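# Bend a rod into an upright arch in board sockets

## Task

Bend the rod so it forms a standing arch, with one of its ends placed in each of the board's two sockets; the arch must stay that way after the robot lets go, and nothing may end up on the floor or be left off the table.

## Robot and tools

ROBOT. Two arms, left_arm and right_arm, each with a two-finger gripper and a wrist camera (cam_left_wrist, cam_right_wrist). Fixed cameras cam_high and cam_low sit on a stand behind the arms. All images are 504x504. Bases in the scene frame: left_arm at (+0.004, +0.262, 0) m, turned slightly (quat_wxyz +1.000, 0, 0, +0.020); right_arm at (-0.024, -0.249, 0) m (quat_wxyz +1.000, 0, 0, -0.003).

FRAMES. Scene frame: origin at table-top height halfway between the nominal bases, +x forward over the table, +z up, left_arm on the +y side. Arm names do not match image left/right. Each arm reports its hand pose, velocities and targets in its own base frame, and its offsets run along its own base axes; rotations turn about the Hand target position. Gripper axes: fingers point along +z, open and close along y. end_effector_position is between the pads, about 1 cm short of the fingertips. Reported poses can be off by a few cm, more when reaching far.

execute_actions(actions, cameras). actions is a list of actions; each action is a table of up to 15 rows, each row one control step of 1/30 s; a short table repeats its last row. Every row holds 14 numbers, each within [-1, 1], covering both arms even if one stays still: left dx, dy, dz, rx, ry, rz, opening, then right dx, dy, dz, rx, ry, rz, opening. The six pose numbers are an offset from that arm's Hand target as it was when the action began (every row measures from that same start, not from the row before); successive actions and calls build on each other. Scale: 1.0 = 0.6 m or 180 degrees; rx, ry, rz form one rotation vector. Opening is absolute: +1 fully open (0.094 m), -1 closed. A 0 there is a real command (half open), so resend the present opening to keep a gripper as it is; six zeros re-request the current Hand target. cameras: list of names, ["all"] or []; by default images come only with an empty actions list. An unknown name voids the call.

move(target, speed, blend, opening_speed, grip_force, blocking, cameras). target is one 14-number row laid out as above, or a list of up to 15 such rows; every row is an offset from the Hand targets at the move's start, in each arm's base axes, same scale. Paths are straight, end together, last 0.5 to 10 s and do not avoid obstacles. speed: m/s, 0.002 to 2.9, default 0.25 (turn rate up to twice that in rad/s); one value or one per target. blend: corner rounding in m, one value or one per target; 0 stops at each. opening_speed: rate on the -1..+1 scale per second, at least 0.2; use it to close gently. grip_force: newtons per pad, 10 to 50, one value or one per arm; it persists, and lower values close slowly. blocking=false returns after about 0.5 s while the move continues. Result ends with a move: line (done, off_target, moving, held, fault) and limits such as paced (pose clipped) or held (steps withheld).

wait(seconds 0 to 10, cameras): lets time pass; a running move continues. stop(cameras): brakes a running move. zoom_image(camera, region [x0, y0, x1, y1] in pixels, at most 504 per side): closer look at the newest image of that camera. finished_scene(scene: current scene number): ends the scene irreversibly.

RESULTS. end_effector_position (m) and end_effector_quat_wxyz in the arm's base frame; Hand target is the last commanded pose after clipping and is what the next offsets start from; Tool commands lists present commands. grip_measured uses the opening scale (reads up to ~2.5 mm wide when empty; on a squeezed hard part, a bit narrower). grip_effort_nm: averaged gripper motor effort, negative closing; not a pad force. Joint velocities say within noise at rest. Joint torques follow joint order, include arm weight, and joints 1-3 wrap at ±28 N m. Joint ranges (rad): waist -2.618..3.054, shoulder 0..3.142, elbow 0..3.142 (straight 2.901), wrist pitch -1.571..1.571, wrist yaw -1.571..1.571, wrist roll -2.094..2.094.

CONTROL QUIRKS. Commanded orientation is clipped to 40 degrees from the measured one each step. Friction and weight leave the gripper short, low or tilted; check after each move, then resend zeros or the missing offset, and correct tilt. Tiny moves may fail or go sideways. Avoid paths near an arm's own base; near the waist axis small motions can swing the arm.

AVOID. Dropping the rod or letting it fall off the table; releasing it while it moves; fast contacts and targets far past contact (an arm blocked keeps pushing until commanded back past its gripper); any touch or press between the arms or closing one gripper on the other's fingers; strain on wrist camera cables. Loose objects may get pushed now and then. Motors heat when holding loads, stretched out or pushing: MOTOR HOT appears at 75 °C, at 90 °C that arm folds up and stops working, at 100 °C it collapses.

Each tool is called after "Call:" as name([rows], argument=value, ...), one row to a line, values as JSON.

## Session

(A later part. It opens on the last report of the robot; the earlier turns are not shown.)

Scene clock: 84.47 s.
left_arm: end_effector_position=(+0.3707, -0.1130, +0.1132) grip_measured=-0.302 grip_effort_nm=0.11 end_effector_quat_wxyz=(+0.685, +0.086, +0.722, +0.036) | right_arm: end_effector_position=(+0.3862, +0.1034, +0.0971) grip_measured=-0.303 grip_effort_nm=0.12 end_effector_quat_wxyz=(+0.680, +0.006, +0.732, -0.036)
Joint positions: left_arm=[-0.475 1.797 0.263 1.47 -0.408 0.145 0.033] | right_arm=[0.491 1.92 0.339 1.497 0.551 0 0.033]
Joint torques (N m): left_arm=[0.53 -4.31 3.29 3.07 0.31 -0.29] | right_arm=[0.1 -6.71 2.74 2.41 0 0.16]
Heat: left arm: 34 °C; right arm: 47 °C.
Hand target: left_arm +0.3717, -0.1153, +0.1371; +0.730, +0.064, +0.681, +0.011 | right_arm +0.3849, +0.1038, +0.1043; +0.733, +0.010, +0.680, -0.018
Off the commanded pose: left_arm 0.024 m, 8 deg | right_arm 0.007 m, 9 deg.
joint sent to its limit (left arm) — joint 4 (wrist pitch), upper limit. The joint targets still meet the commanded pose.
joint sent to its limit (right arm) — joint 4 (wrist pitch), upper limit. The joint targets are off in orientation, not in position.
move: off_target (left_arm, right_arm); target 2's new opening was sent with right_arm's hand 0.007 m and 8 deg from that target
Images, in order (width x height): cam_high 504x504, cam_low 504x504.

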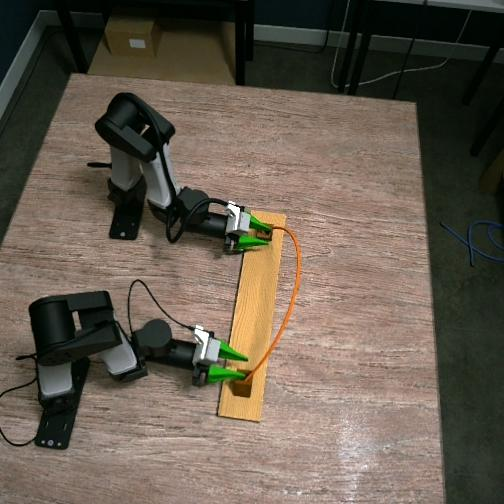

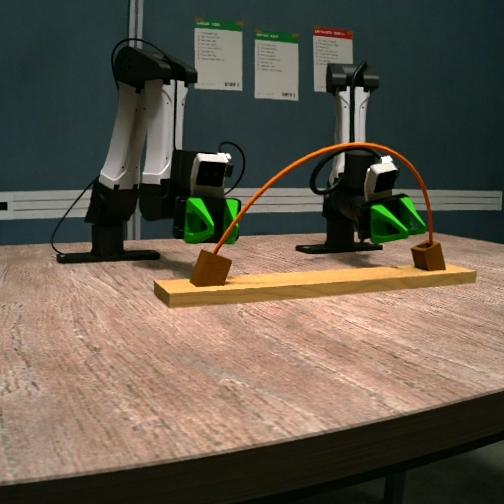

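Call:
zoom_image(camera="cam_low", region=[390, 180, 460, 280])

Call:
zoom_image(camera="cam_low", region=[180, 200, 260, 290])

Call:
zoom_image(camera="cam_high", region=[245, 210, 305, 260])

Scaled by 5.040 from the camera's 504x504 image, which has a finer 720x720 frame.

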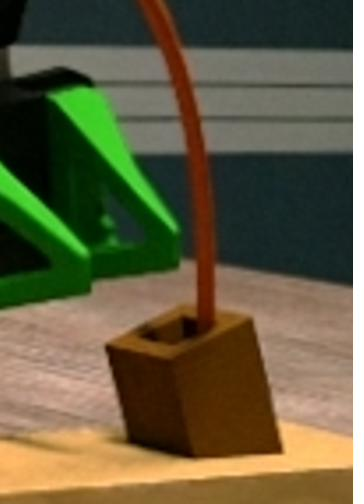

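Scaled by 5.600 from the camera's 504x504 image, which has a finer 720x720 frame.

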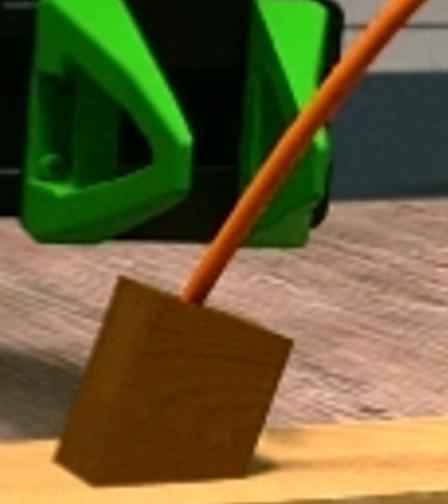

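Scaled by 8.400 from the camera's 504x504 image, which has a finer 720x720 frame.

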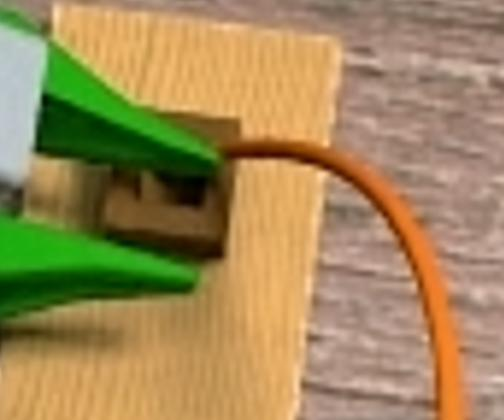

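Call:
move([
  [0,0,-0.015,0,0,0,0.3,0,0,0,0,0,0,0.3],
  [-0.18,0,-0.015,0,0,0,0.4,-0.14,0,0,0,0,0,0.4],
], speed=0.1, cameras=["cam_high","cam_low"])

Call:
zoom_image(camera="cam_high", region=[200, 200, 320, 400])

Scene clock: 91.70 s.
left_arm: end_effector_position=(+0.2658, -0.1160, +0.1230) grip_measured=+0.398 grip_effort_nm=0.11 end_effector_quat_wxyz=(+0.685, +0.043, +0.725, +0.064) | right_arm: end_effector_position=(+0.3020, +0.1030, +0.0887) grip_measured=+0.397 grip_effort_nm=0.12 end_effector_quat_wxyz=(+0.660, -0.003, +0.750, -0.046)
Joint positions: left_arm=[-0.924 1.465 0.007 1.364 -0.957 0.076 0.066] | right_arm=[0.722 1.745 0.07 1.496 0.779 0.052 0.066]
Joint torques (N m): left_arm=[-0.12 -3.67 3.1 1.82 0.11 -0.32] | right_arm=[0.76 -6.97 2.18 2.33 0.21 0.17]
Heat: left arm: 35 °C; right arm: 48 °C.
Hand target: left_arm +0.2637, -0.1152, +0.1280; +0.730, +0.064, +0.681, +0.011 | right_arm +0.3009, +0.1039, +0.1043; +0.733, +0.010, +0.680, -0.018
Off the commanded pose: left_arm 0.005 m, 10 deg | right_arm 0.016 m, 12 deg.
joint sent to its limit (left arm) — joint 3 (elbow), lower limit, where the elbow is as bent as it goes. The joint targets are off in orientation, not in position.
joint sent to its limit (right arm) — joint 4 (wrist pitch), upper limit. The joint targets are off in orientation, not in position.
move: off_target (left_arm, right_arm); target 2's new opening was sent with right_arm's hand 0.016 m and 12 deg from that target
Images, in order (width x height): cam_high 504x504, cam_low 504x504.

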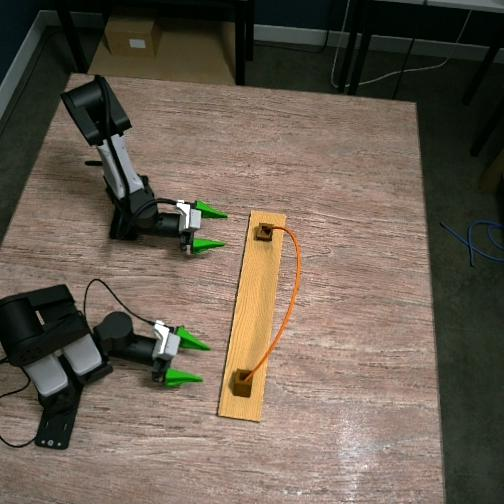

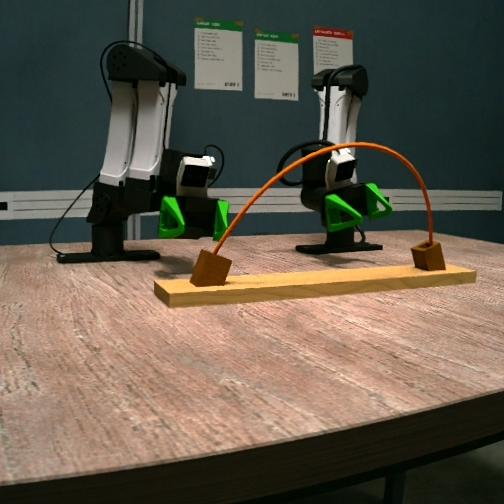

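Scaled by 2.520 from the camera's 504x504 image, which has a finer 720x720 frame.

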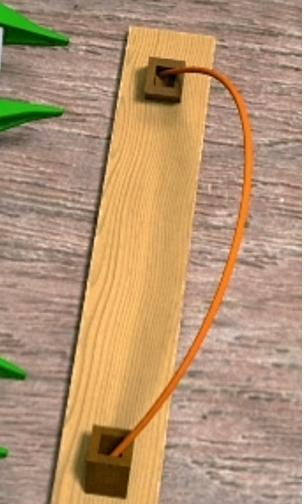

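Call:
move([
  [0.01,0,0.2,0.1,0,0,0.4,0,0,0,0,0,0,0.4],
  [0.03,-0.27,0.203,0.462,-0.039,0.017,0.4,0,0,0,0,0,0,0.4],
  [0.15,-0.27,0.203,0.462,-0.039,0.017,0.4,0,0,0,0,0,0,0.4],
], speed=0.2, blend=[0.04,0.02,0], cameras=["cam_high","cam_left_wrist","cam_low"])

Scene clock: 100.17 s.
left_arm: end_effector_position=(+0.3499, -0.2717, +0.2369) grip_measured=+0.398 grip_effort_nm=0.11 end_effector_quat_wxyz=(+0.523, +0.528, +0.462, +0.485) | right_arm: end_effector_position=(+0.3020, +0.1030, +0.0887) grip_measured=+0.397 grip_effort_nm=0.12 end_effector_quat_wxyz=(+0.660, -0.003, +0.750, -0.046)
Joint positions: left_arm=[-0.962 1.605 0.752 0.877 -0.859 1.617 0.066] | right_arm=[0.722 1.745 0.07 1.496 0.779 0.052 0.066]
Joint torques (N m): left_arm=[0.59 -5.05 8.81 2.01 0.32 -0.08] | right_arm=[0.77 -6.97 2.18 2.33 0.21 0.17]
Heat: left arm: 34 °C; right arm: 49 °C.
Hand target: left_arm +0.3536, -0.2773, +0.2498; +0.540, +0.514, +0.461, +0.481 | right_arm +0.3009, +0.1039, +0.1043; +0.733, +0.010, +0.680, -0.018
Off the commanded pose: left_arm 0.015 m, 3 deg | right_arm 0.016 m, 12 deg.
joint sent to its limit (right arm) — joint 4 (wrist pitch), upper limit. The joint targets are off in orientation, not in position.
move: off_target (left_arm, right_arm)
Images, in order (width x height): cam_high 504x504, cam_low 504x504, cam_left_wrist 504x504.

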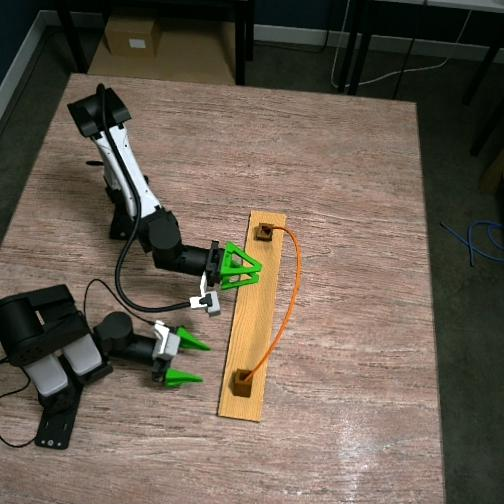

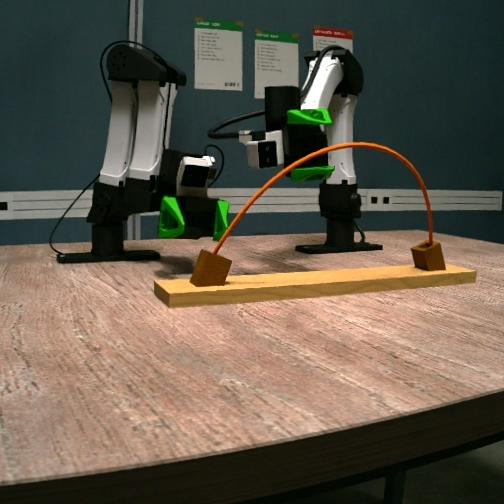

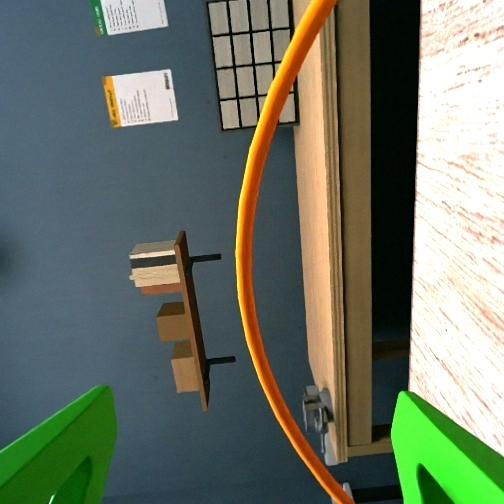

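Call:
move([
  [0,-0.05,0.0,0,0,0,0.4,0,0,0,0,0,0,0.4],
  [0.125,-0.05,0.008,0,0,0,0.4,0,0,0,0,0,0,0.4],
], speed=0.12, blend=[0.02,0], cameras=["cam_high","cam_left_wrist","cam_low"])

Scene clock: 103.70 s.
left_arm: end_effector_position=(+0.4245, -0.3022, +0.2436) grip_measured=+0.398 grip_effort_nm=0.11 end_effector_quat_wxyz=(+0.524, +0.526, +0.462, +0.486) | right_arm: end_effector_position=(+0.3020, +0.1030, +0.0887) grip_measured=+0.397 grip_effort_nm=0.12 end_effector_quat_wxyz=(+0.660, -0.003, +0.750, -0.046)
Joint positions: left_arm=[-0.847 1.838 1.055 0.812 -0.744 1.617 0.066] | right_arm=[0.722 1.745 0.07 1.496 0.779 0.052 0.066]
Joint torques (N m): left_arm=[0.62 -7.21 9.14 1.93 0.32 -0.2] | right_arm=[0.76 -6.97 2.18 2.33 0.21 0.17]
Heat: left arm: 35 °C; right arm: 50 °C.
Hand target: left_arm +0.4286, -0.3073, +0.2545; +0.540, +0.514, +0.461, +0.481 | right_arm +0.3009, +0.1039, +0.1043; +0.733, +0.010, +0.680, -0.018
Off the commanded pose: left_arm 0.013 m, 2 deg | right_arm 0.016 m, 12 deg.
joint sent to its limit (right arm) — joint 4 (wrist pitch), upper limit. The joint targets are off in orientation, not in position.
move: off_target (left_arm, right_arm); blend cut to 0.0152 m at target 1
Images, in order (width x height): cam_high 504x504, cam_low 504x504, cam_left_wrist 504x504.

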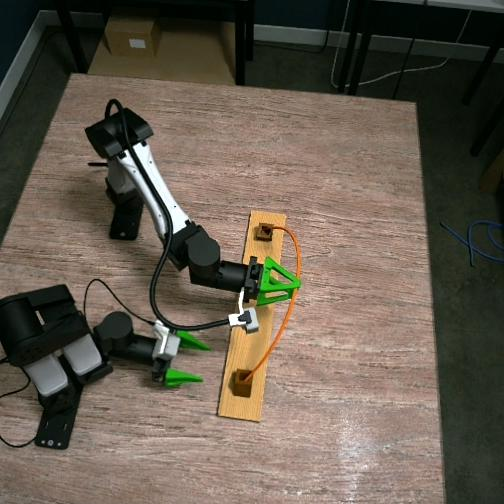

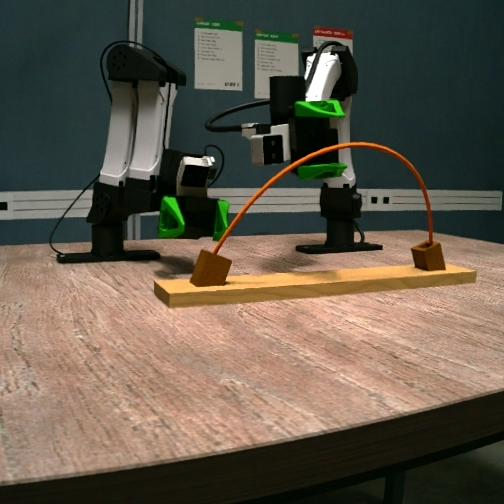

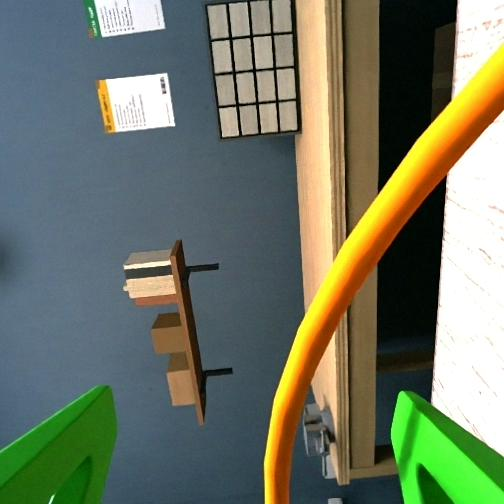

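Call:
move([
  [0.013,0.01,-0.008,0,0,0,0.4,0,0,0,0,0,0,0.4],
  [0.013,0.01,-0.008,0,0,0,-1,0,0,0,0,0,0,0.4],
], speed=0.08, opening_speed=0.5, cameras=["cam_left_wrist"])

Scene clock: 109.77 s.
left_arm: end_effector_position=(+0.4318, -0.2988, +0.2376) grip_measured=-0.904 grip_effort_nm=-0.99 end_effector_quat_wxyz=(+0.521, +0.532, +0.459, +0.485) | right_arm: end_effector_position=(+0.3020, +0.1030, +0.0887) grip_measured=+0.397 grip_effort_nm=0.12 end_effector_quat_wxyz=(+0.660, -0.003, +0.750, -0.046)
Joint positions: left_arm=[-0.824 1.851 1.055 0.812 -0.715 1.618 0.005] | right_arm=[0.722 1.745 0.07 1.496 0.779 0.052 0.066]
Joint torques (N m): left_arm=[0.88 -7.35 8.61 2.11 0.29 -0.23] | right_arm=[0.76 -6.97 2.18 2.33 0.21 0.17]
Heat: left arm: 35 °C; right arm: 50 °C.
Hand target: left_arm +0.4365, -0.3012, +0.2497; +0.540, +0.514, +0.461, +0.481 | right_arm +0.3009, +0.1039, +0.1043; +0.733, +0.010, +0.680, -0.018
Off the commanded pose: left_arm 0.013 m, 3 deg | right_arm 0.016 m, 12 deg.
joint sent to its limit (right arm) — joint 4 (wrist pitch), upper limit. The joint targets are off in orientation, not in position.
move: off_target (left_arm, right_arm); target 2's new opening was sent with left_arm's hand 0.013 m and 3 deg from that target
Images, in order (width x height): cam_left_wrist 504x504.

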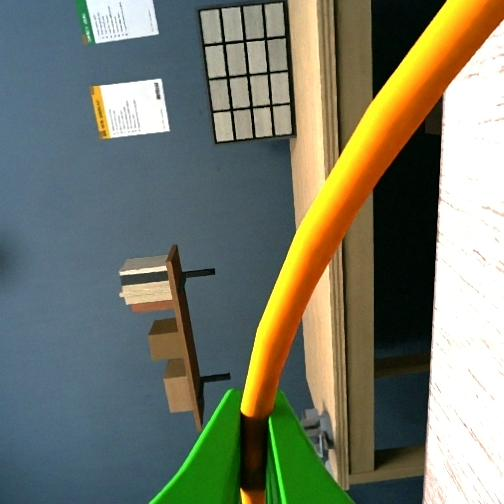

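Call:
move([
  [-0.065,0,0.026,0,-0.03,0,-1,0,0,0,0,0,0,0.4],
  [-0.13,0,0.037,0,-0.06,0,-1,0,0,0,0,0,0,0.4],
], speed=0.07, blend=[0.02,0], cameras=["cam_high","cam_low"])

Call:
zoom_image(camera="cam_high", region=[200, 200, 320, 400])

Scene clock: 114.07 s.
left_arm: end_effector_position=(+0.3692, -0.2940, +0.2531) grip_measured=-0.904 grip_effort_nm=-1.01 end_effector_quat_wxyz=(+0.551, +0.479, +0.419, +0.539) | right_arm: end_effector_position=(+0.3020, +0.1030, +0.0887) grip_measured=+0.397 grip_effort_nm=0.12 end_effector_quat_wxyz=(+0.660, -0.003, +0.750, -0.046)
Joint positions: left_arm=[-0.955 1.827 0.847 1.272 -0.855 1.85 0.005] | right_arm=[0.722 1.745 0.07 1.496 0.779 0.053 0.066]
Joint torques (N m): left_arm=[-1.54 -9.59 5.48 1.94 0.55 -0.09] | right_arm=[0.76 -6.97 2.18 2.33 0.21 0.16]
Heat: left arm: 35 °C; right arm: 51 °C.
Hand target: left_arm +0.3584, -0.3013, +0.2720; +0.581, +0.467, +0.408, +0.527 | right_arm +0.3009, +0.1039, +0.1043; +0.733, +0.010, +0.680, -0.018
Off the commanded pose: left_arm 0.023 m, 4 deg | right_arm 0.016 m, 12 deg.
joint sent to its limit (right arm) — joint 4 (wrist pitch), upper limit. The joint targets are off in orientation, not in position.
move: off_target (left_arm, right_arm)
Images, in order (width x height): cam_high 504x504, cam_low 504x504.

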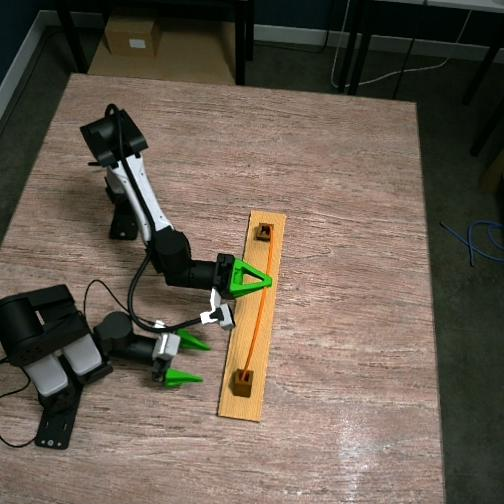

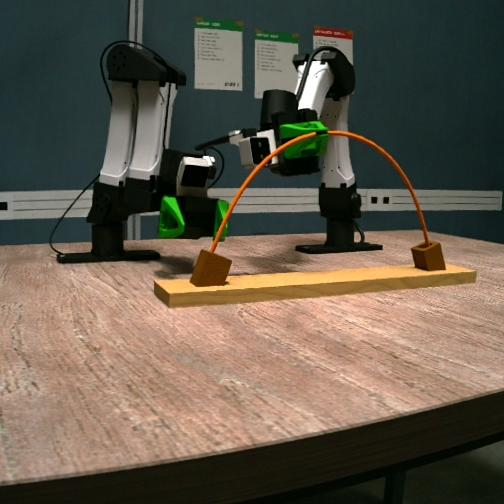

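Scaled by 2.520 from the camera's 504x504 image, which has a finer 720x720 frame.

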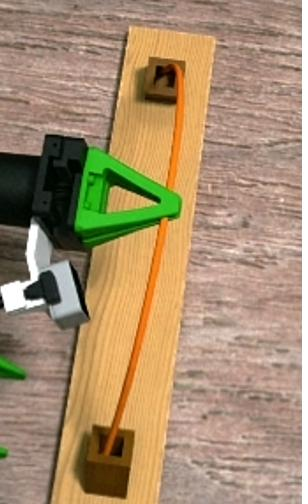

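Call:
move(target=[-0.033,0,0.01,0,-0.01,0,-1,0,0,0,0,0,0,0.4], speed=0.05, cameras=["cam_high","cam_low"])

Call:
zoom_image(camera="cam_high", region=[200, 200, 320, 400])

Scene clock: 116.30 s.
left_arm: end_effector_position=(+0.3487, -0.2994, +0.2543) grip_measured=-0.904 grip_effort_nm=-1.01 end_effector_quat_wxyz=(+0.556, +0.480, +0.405, +0.544) | right_arm: end_effector_position=(+0.3020, +0.1029, +0.0887) grip_measured=+0.397 grip_effort_nm=0.12 end_effector_quat_wxyz=(+0.660, -0.003, +0.750, -0.046)
Joint positions: left_arm=[-1.006 1.819 0.805 1.352 -0.881 1.909 0.005] | right_arm=[0.722 1.745 0.07 1.496 0.779 0.053 0.066]
Joint torques (N m): left_arm=[-1.06 -10.07 5.41 1.98 0.5 -0.06] | right_arm=[0.76 -6.98 2.18 2.33 0.21 0.16]
Heat: left arm: 35 °C; right arm: 51 °C.
Hand target: left_arm +0.3387, -0.3013, +0.2780; +0.587, +0.458, +0.399, +0.535 | right_arm +0.3009, +0.1038, +0.1044; +0.733, +0.010, +0.680, -0.018
Off the commanded pose: left_arm 0.026 m, 4 deg | right_arm 0.016 m, 12 deg.
joint sent to its limit (right arm) — joint 4 (wrist pitch), upper limit. The joint targets are off in orientation, not in position.
move: off_target (left_arm, right_arm)
Images, in order (width x height): cam_high 504x504, cam_low 504x504.

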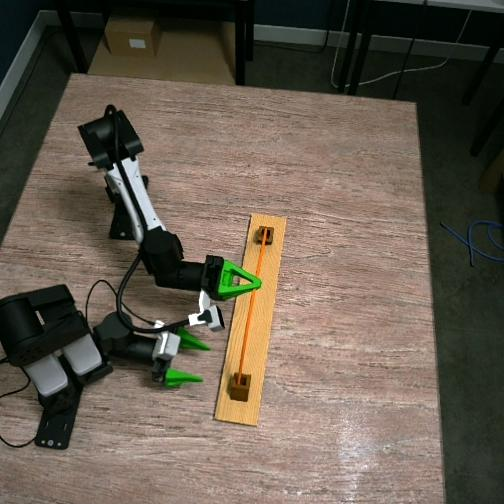

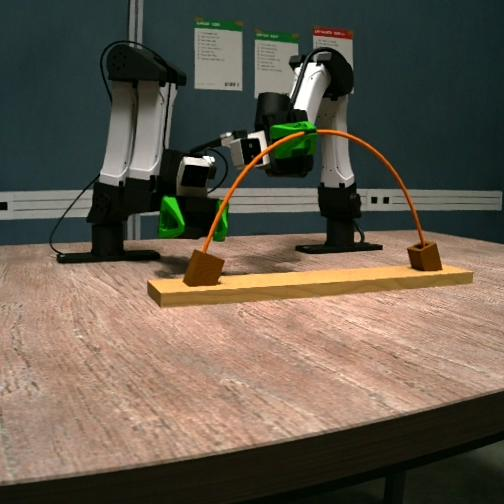

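Scaled by 2.520 from the camera's 504x504 image, which has a finer 720x720 frame.

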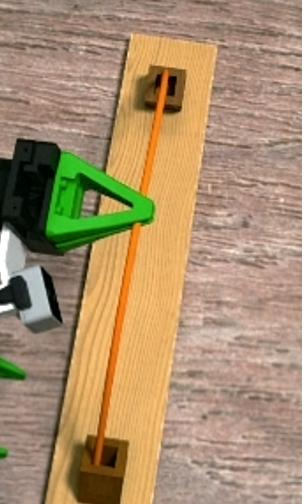

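Call:
move(target=[0.032,0,-0.003,0,0,0,-1,0,0,0,0,0,0,0.4], speed=0.05, cameras=["cam_high"])

Call:
zoom_image(camera="cam_high", region=[200, 200, 320, 400])

Scene clock: 119.00 s.
left_arm: end_effector_position=(+0.3559, -0.2983, +0.2549) grip_measured=-0.904 grip_effort_nm=-1.01 end_effector_quat_wxyz=(+0.556, +0.485, +0.397, +0.545) | right_arm: end_effector_position=(+0.3020, +0.1028, +0.0887) grip_measured=+0.397 grip_effort_nm=0.12 end_effector_quat_wxyz=(+0.660, -0.003, +0.750, -0.046)
Joint positions: left_arm=[-0.982 1.819 0.811 1.335 -0.845 1.908 0.005] | right_arm=[0.722 1.745 0.07 1.496 0.78 0.053 0.066]
Joint torques (N m): left_arm=[0.94 -7.65 8.34 1.89 0.56 -0.32] | right_arm=[0.76 -6.95 2.18 2.33 0.2 0.16]
Heat: left arm: 35 °C; right arm: 51 °C.
Hand target: left_arm +0.3579, -0.3012, +0.2762; +0.587, +0.458, +0.399, +0.535 | right_arm +0.3009, +0.1039, +0.1043; +0.733, +0.010, +0.680, -0.018
Off the commanded pose: left_arm 0.022 m, 5 deg | right_arm 0.016 m, 12 deg.
joint sent to its limit (right arm) — joint 4 (wrist pitch), upper limit. The joint targets are off in orientation, not in position.
move: off_target (left_arm, right_arm)
Images, in order (width x height): cam_high 504x504.

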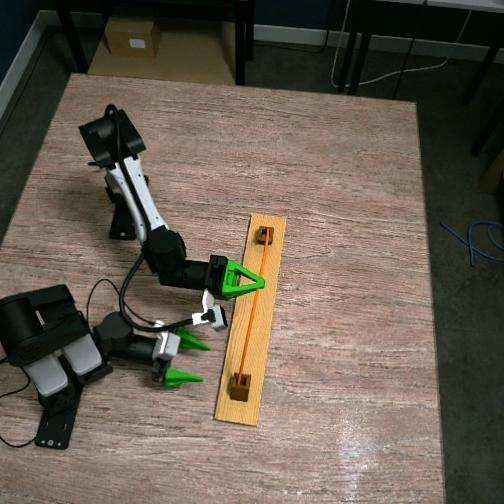

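Scaled by 2.520 from the camera's 504x504 image, which has a finer 720x720 frame.

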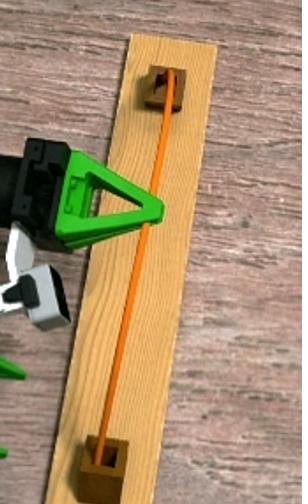

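Call:
move([
  [0.012,0,0,0,0,0,-1,0,0,0,0,0,0,0.4],
  [0.012,0,0,0,0,0,-0.5,0,0,0,0,0,0,0.4],
], speed=0.05, opening_speed=0.3, cameras=["cam_high","cam_left_wrist"])

Call:
zoom_image(camera="cam_high", region=[200, 200, 320, 400])

Scene clock: 123.20 s.
left_arm: end_effector_position=(+0.3623, -0.3006, +0.2605) grip_measured=-0.502 grip_effort_nm=0.11 end_effector_quat_wxyz=(+0.563, +0.485, +0.394, +0.541) | right_arm: end_effector_position=(+0.3020, +0.1028, +0.0887) grip_measured=+0.397 grip_effort_nm=0.12 end_effector_quat_wxyz=(+0.660, -0.002, +0.750, -0.046)
Joint positions: left_arm=[-0.965 1.819 0.835 1.311 -0.816 1.896 0.023] | right_arm=[0.722 1.745 0.07 1.496 0.78 0.053 0.066]
Joint torques (N m): left_arm=[1.09 -6.82 8.01 2 0.43 -0.32] | right_arm=[0.76 -6.97 2.19 2.33 0.2 0.16]
Heat: left arm: 35 °C; right arm: 52 °C.
Hand target: left_arm +0.3651, -0.3012, +0.2762; +0.587, +0.458, +0.399, +0.535 | right_arm +0.3009, +0.1038, +0.1044; +0.733, +0.010, +0.680, -0.018
Off the commanded pose: left_arm 0.016 m, 4 deg | right_arm 0.016 m, 12 deg.
joint sent to its limit (right arm) — joint 4 (wrist pitch), upper limit. The joint targets are off in orientation, not in position.
move: off_target (left_arm, right_arm); target 2's new opening was sent with left_arm's hand 0.021 m and 5 deg from that target
Images, in order (width x height): cam_high 504x504, cam_left_wrist 504x504.

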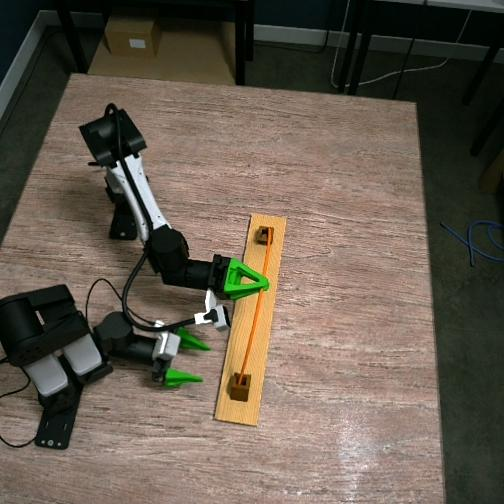

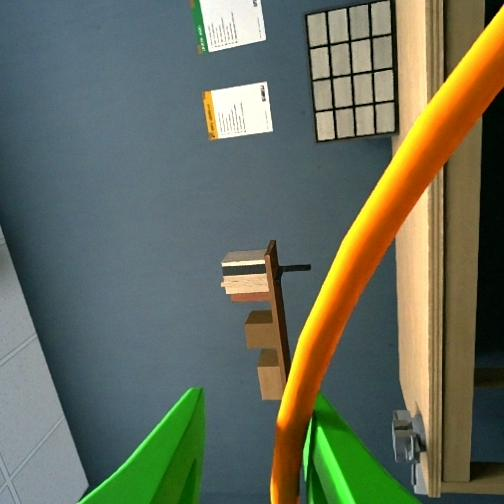

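Scaled by 2.520 from the camera's 504x504 image, which has a finer 720x720 frame.

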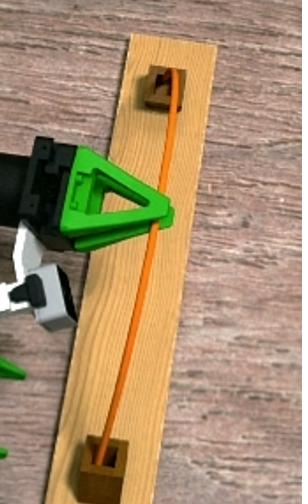

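Call:
move([
  [0,0,-0.008,0,0,0,0.1,0,0,0,0,0,0,0.4],
  [-0.2,0,0.01,0,0,0,0.1,0,0,0,0,0,0,0.4],
], speed=0.06, opening_speed=0.5, cameras=["cam_high","cam_low"])

Call:
zoom_image(camera="cam_high", region=[200, 200, 320, 400])

Scene clock: 128.23 s.
left_arm: end_effector_position=(+0.2504, -0.3085, +0.2702) grip_measured=+0.098 grip_effort_nm=0.11 end_effector_quat_wxyz=(+0.577, +0.483, +0.395, +0.528) | right_arm: end_effector_position=(+0.3012, +0.1024, +0.0881) grip_measured=+0.397 grip_effort_nm=0.12 end_effector_quat_wxyz=(+0.659, -0.002, +0.751, -0.046)
Joint positions: left_arm=[-1.288 1.699 0.667 1.535 -1.092 2.081 0.052] | right_arm=[0.724 1.745 0.068 1.496 0.783 0.056 0.066]
Joint torques (N m): left_arm=[-0.5 -7.88 4.48 1.77 0.29 0.1] | right_arm=[0.66 -6.94 2.43 2.33 0.19 0.13]
Heat: left arm: 36 °C; right arm: 52 °C.
Hand target: left_arm +0.2450, -0.3013, +0.2822; +0.587, +0.458, +0.399, +0.535 | right_arm +0.3009, +0.1039, +0.1043; +0.733, +0.010, +0.680, -0.018
Off the commanded pose: left_arm 0.015 m, 3 deg | right_arm 0.016 m, 12 deg.
joint sent to its limit (left arm) — joint 6 (wrist roll), upper limit. The joint targets still meet the commanded pose.
joint sent to its limit (right arm) — joint 4 (wrist pitch), upper limit. The joint targets are off in orientation, not in position.
move: off_target (left_arm, right_arm)
Images, in order (width x height): cam_high 504x504, cam_low 504x504.

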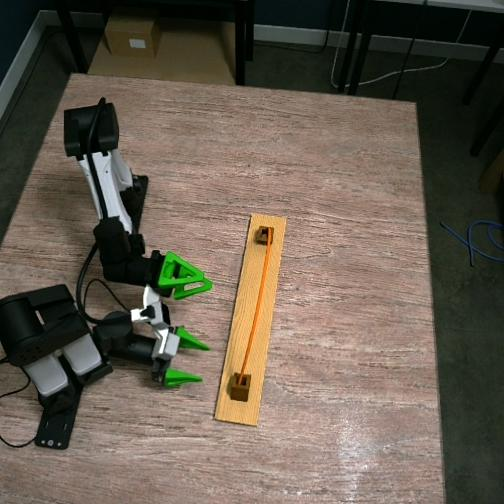

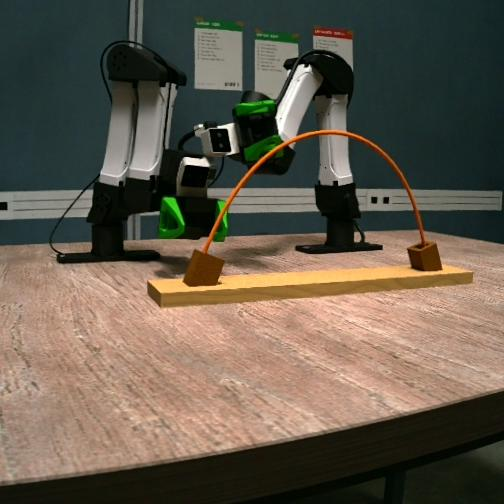

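Scaled by 2.520 from the camera's 504x504 image, which has a finer 720x720 frame.

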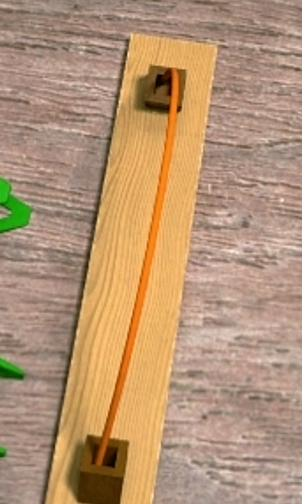

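Call:
finished_scene(scene=3)

The scene is finished: the task was done.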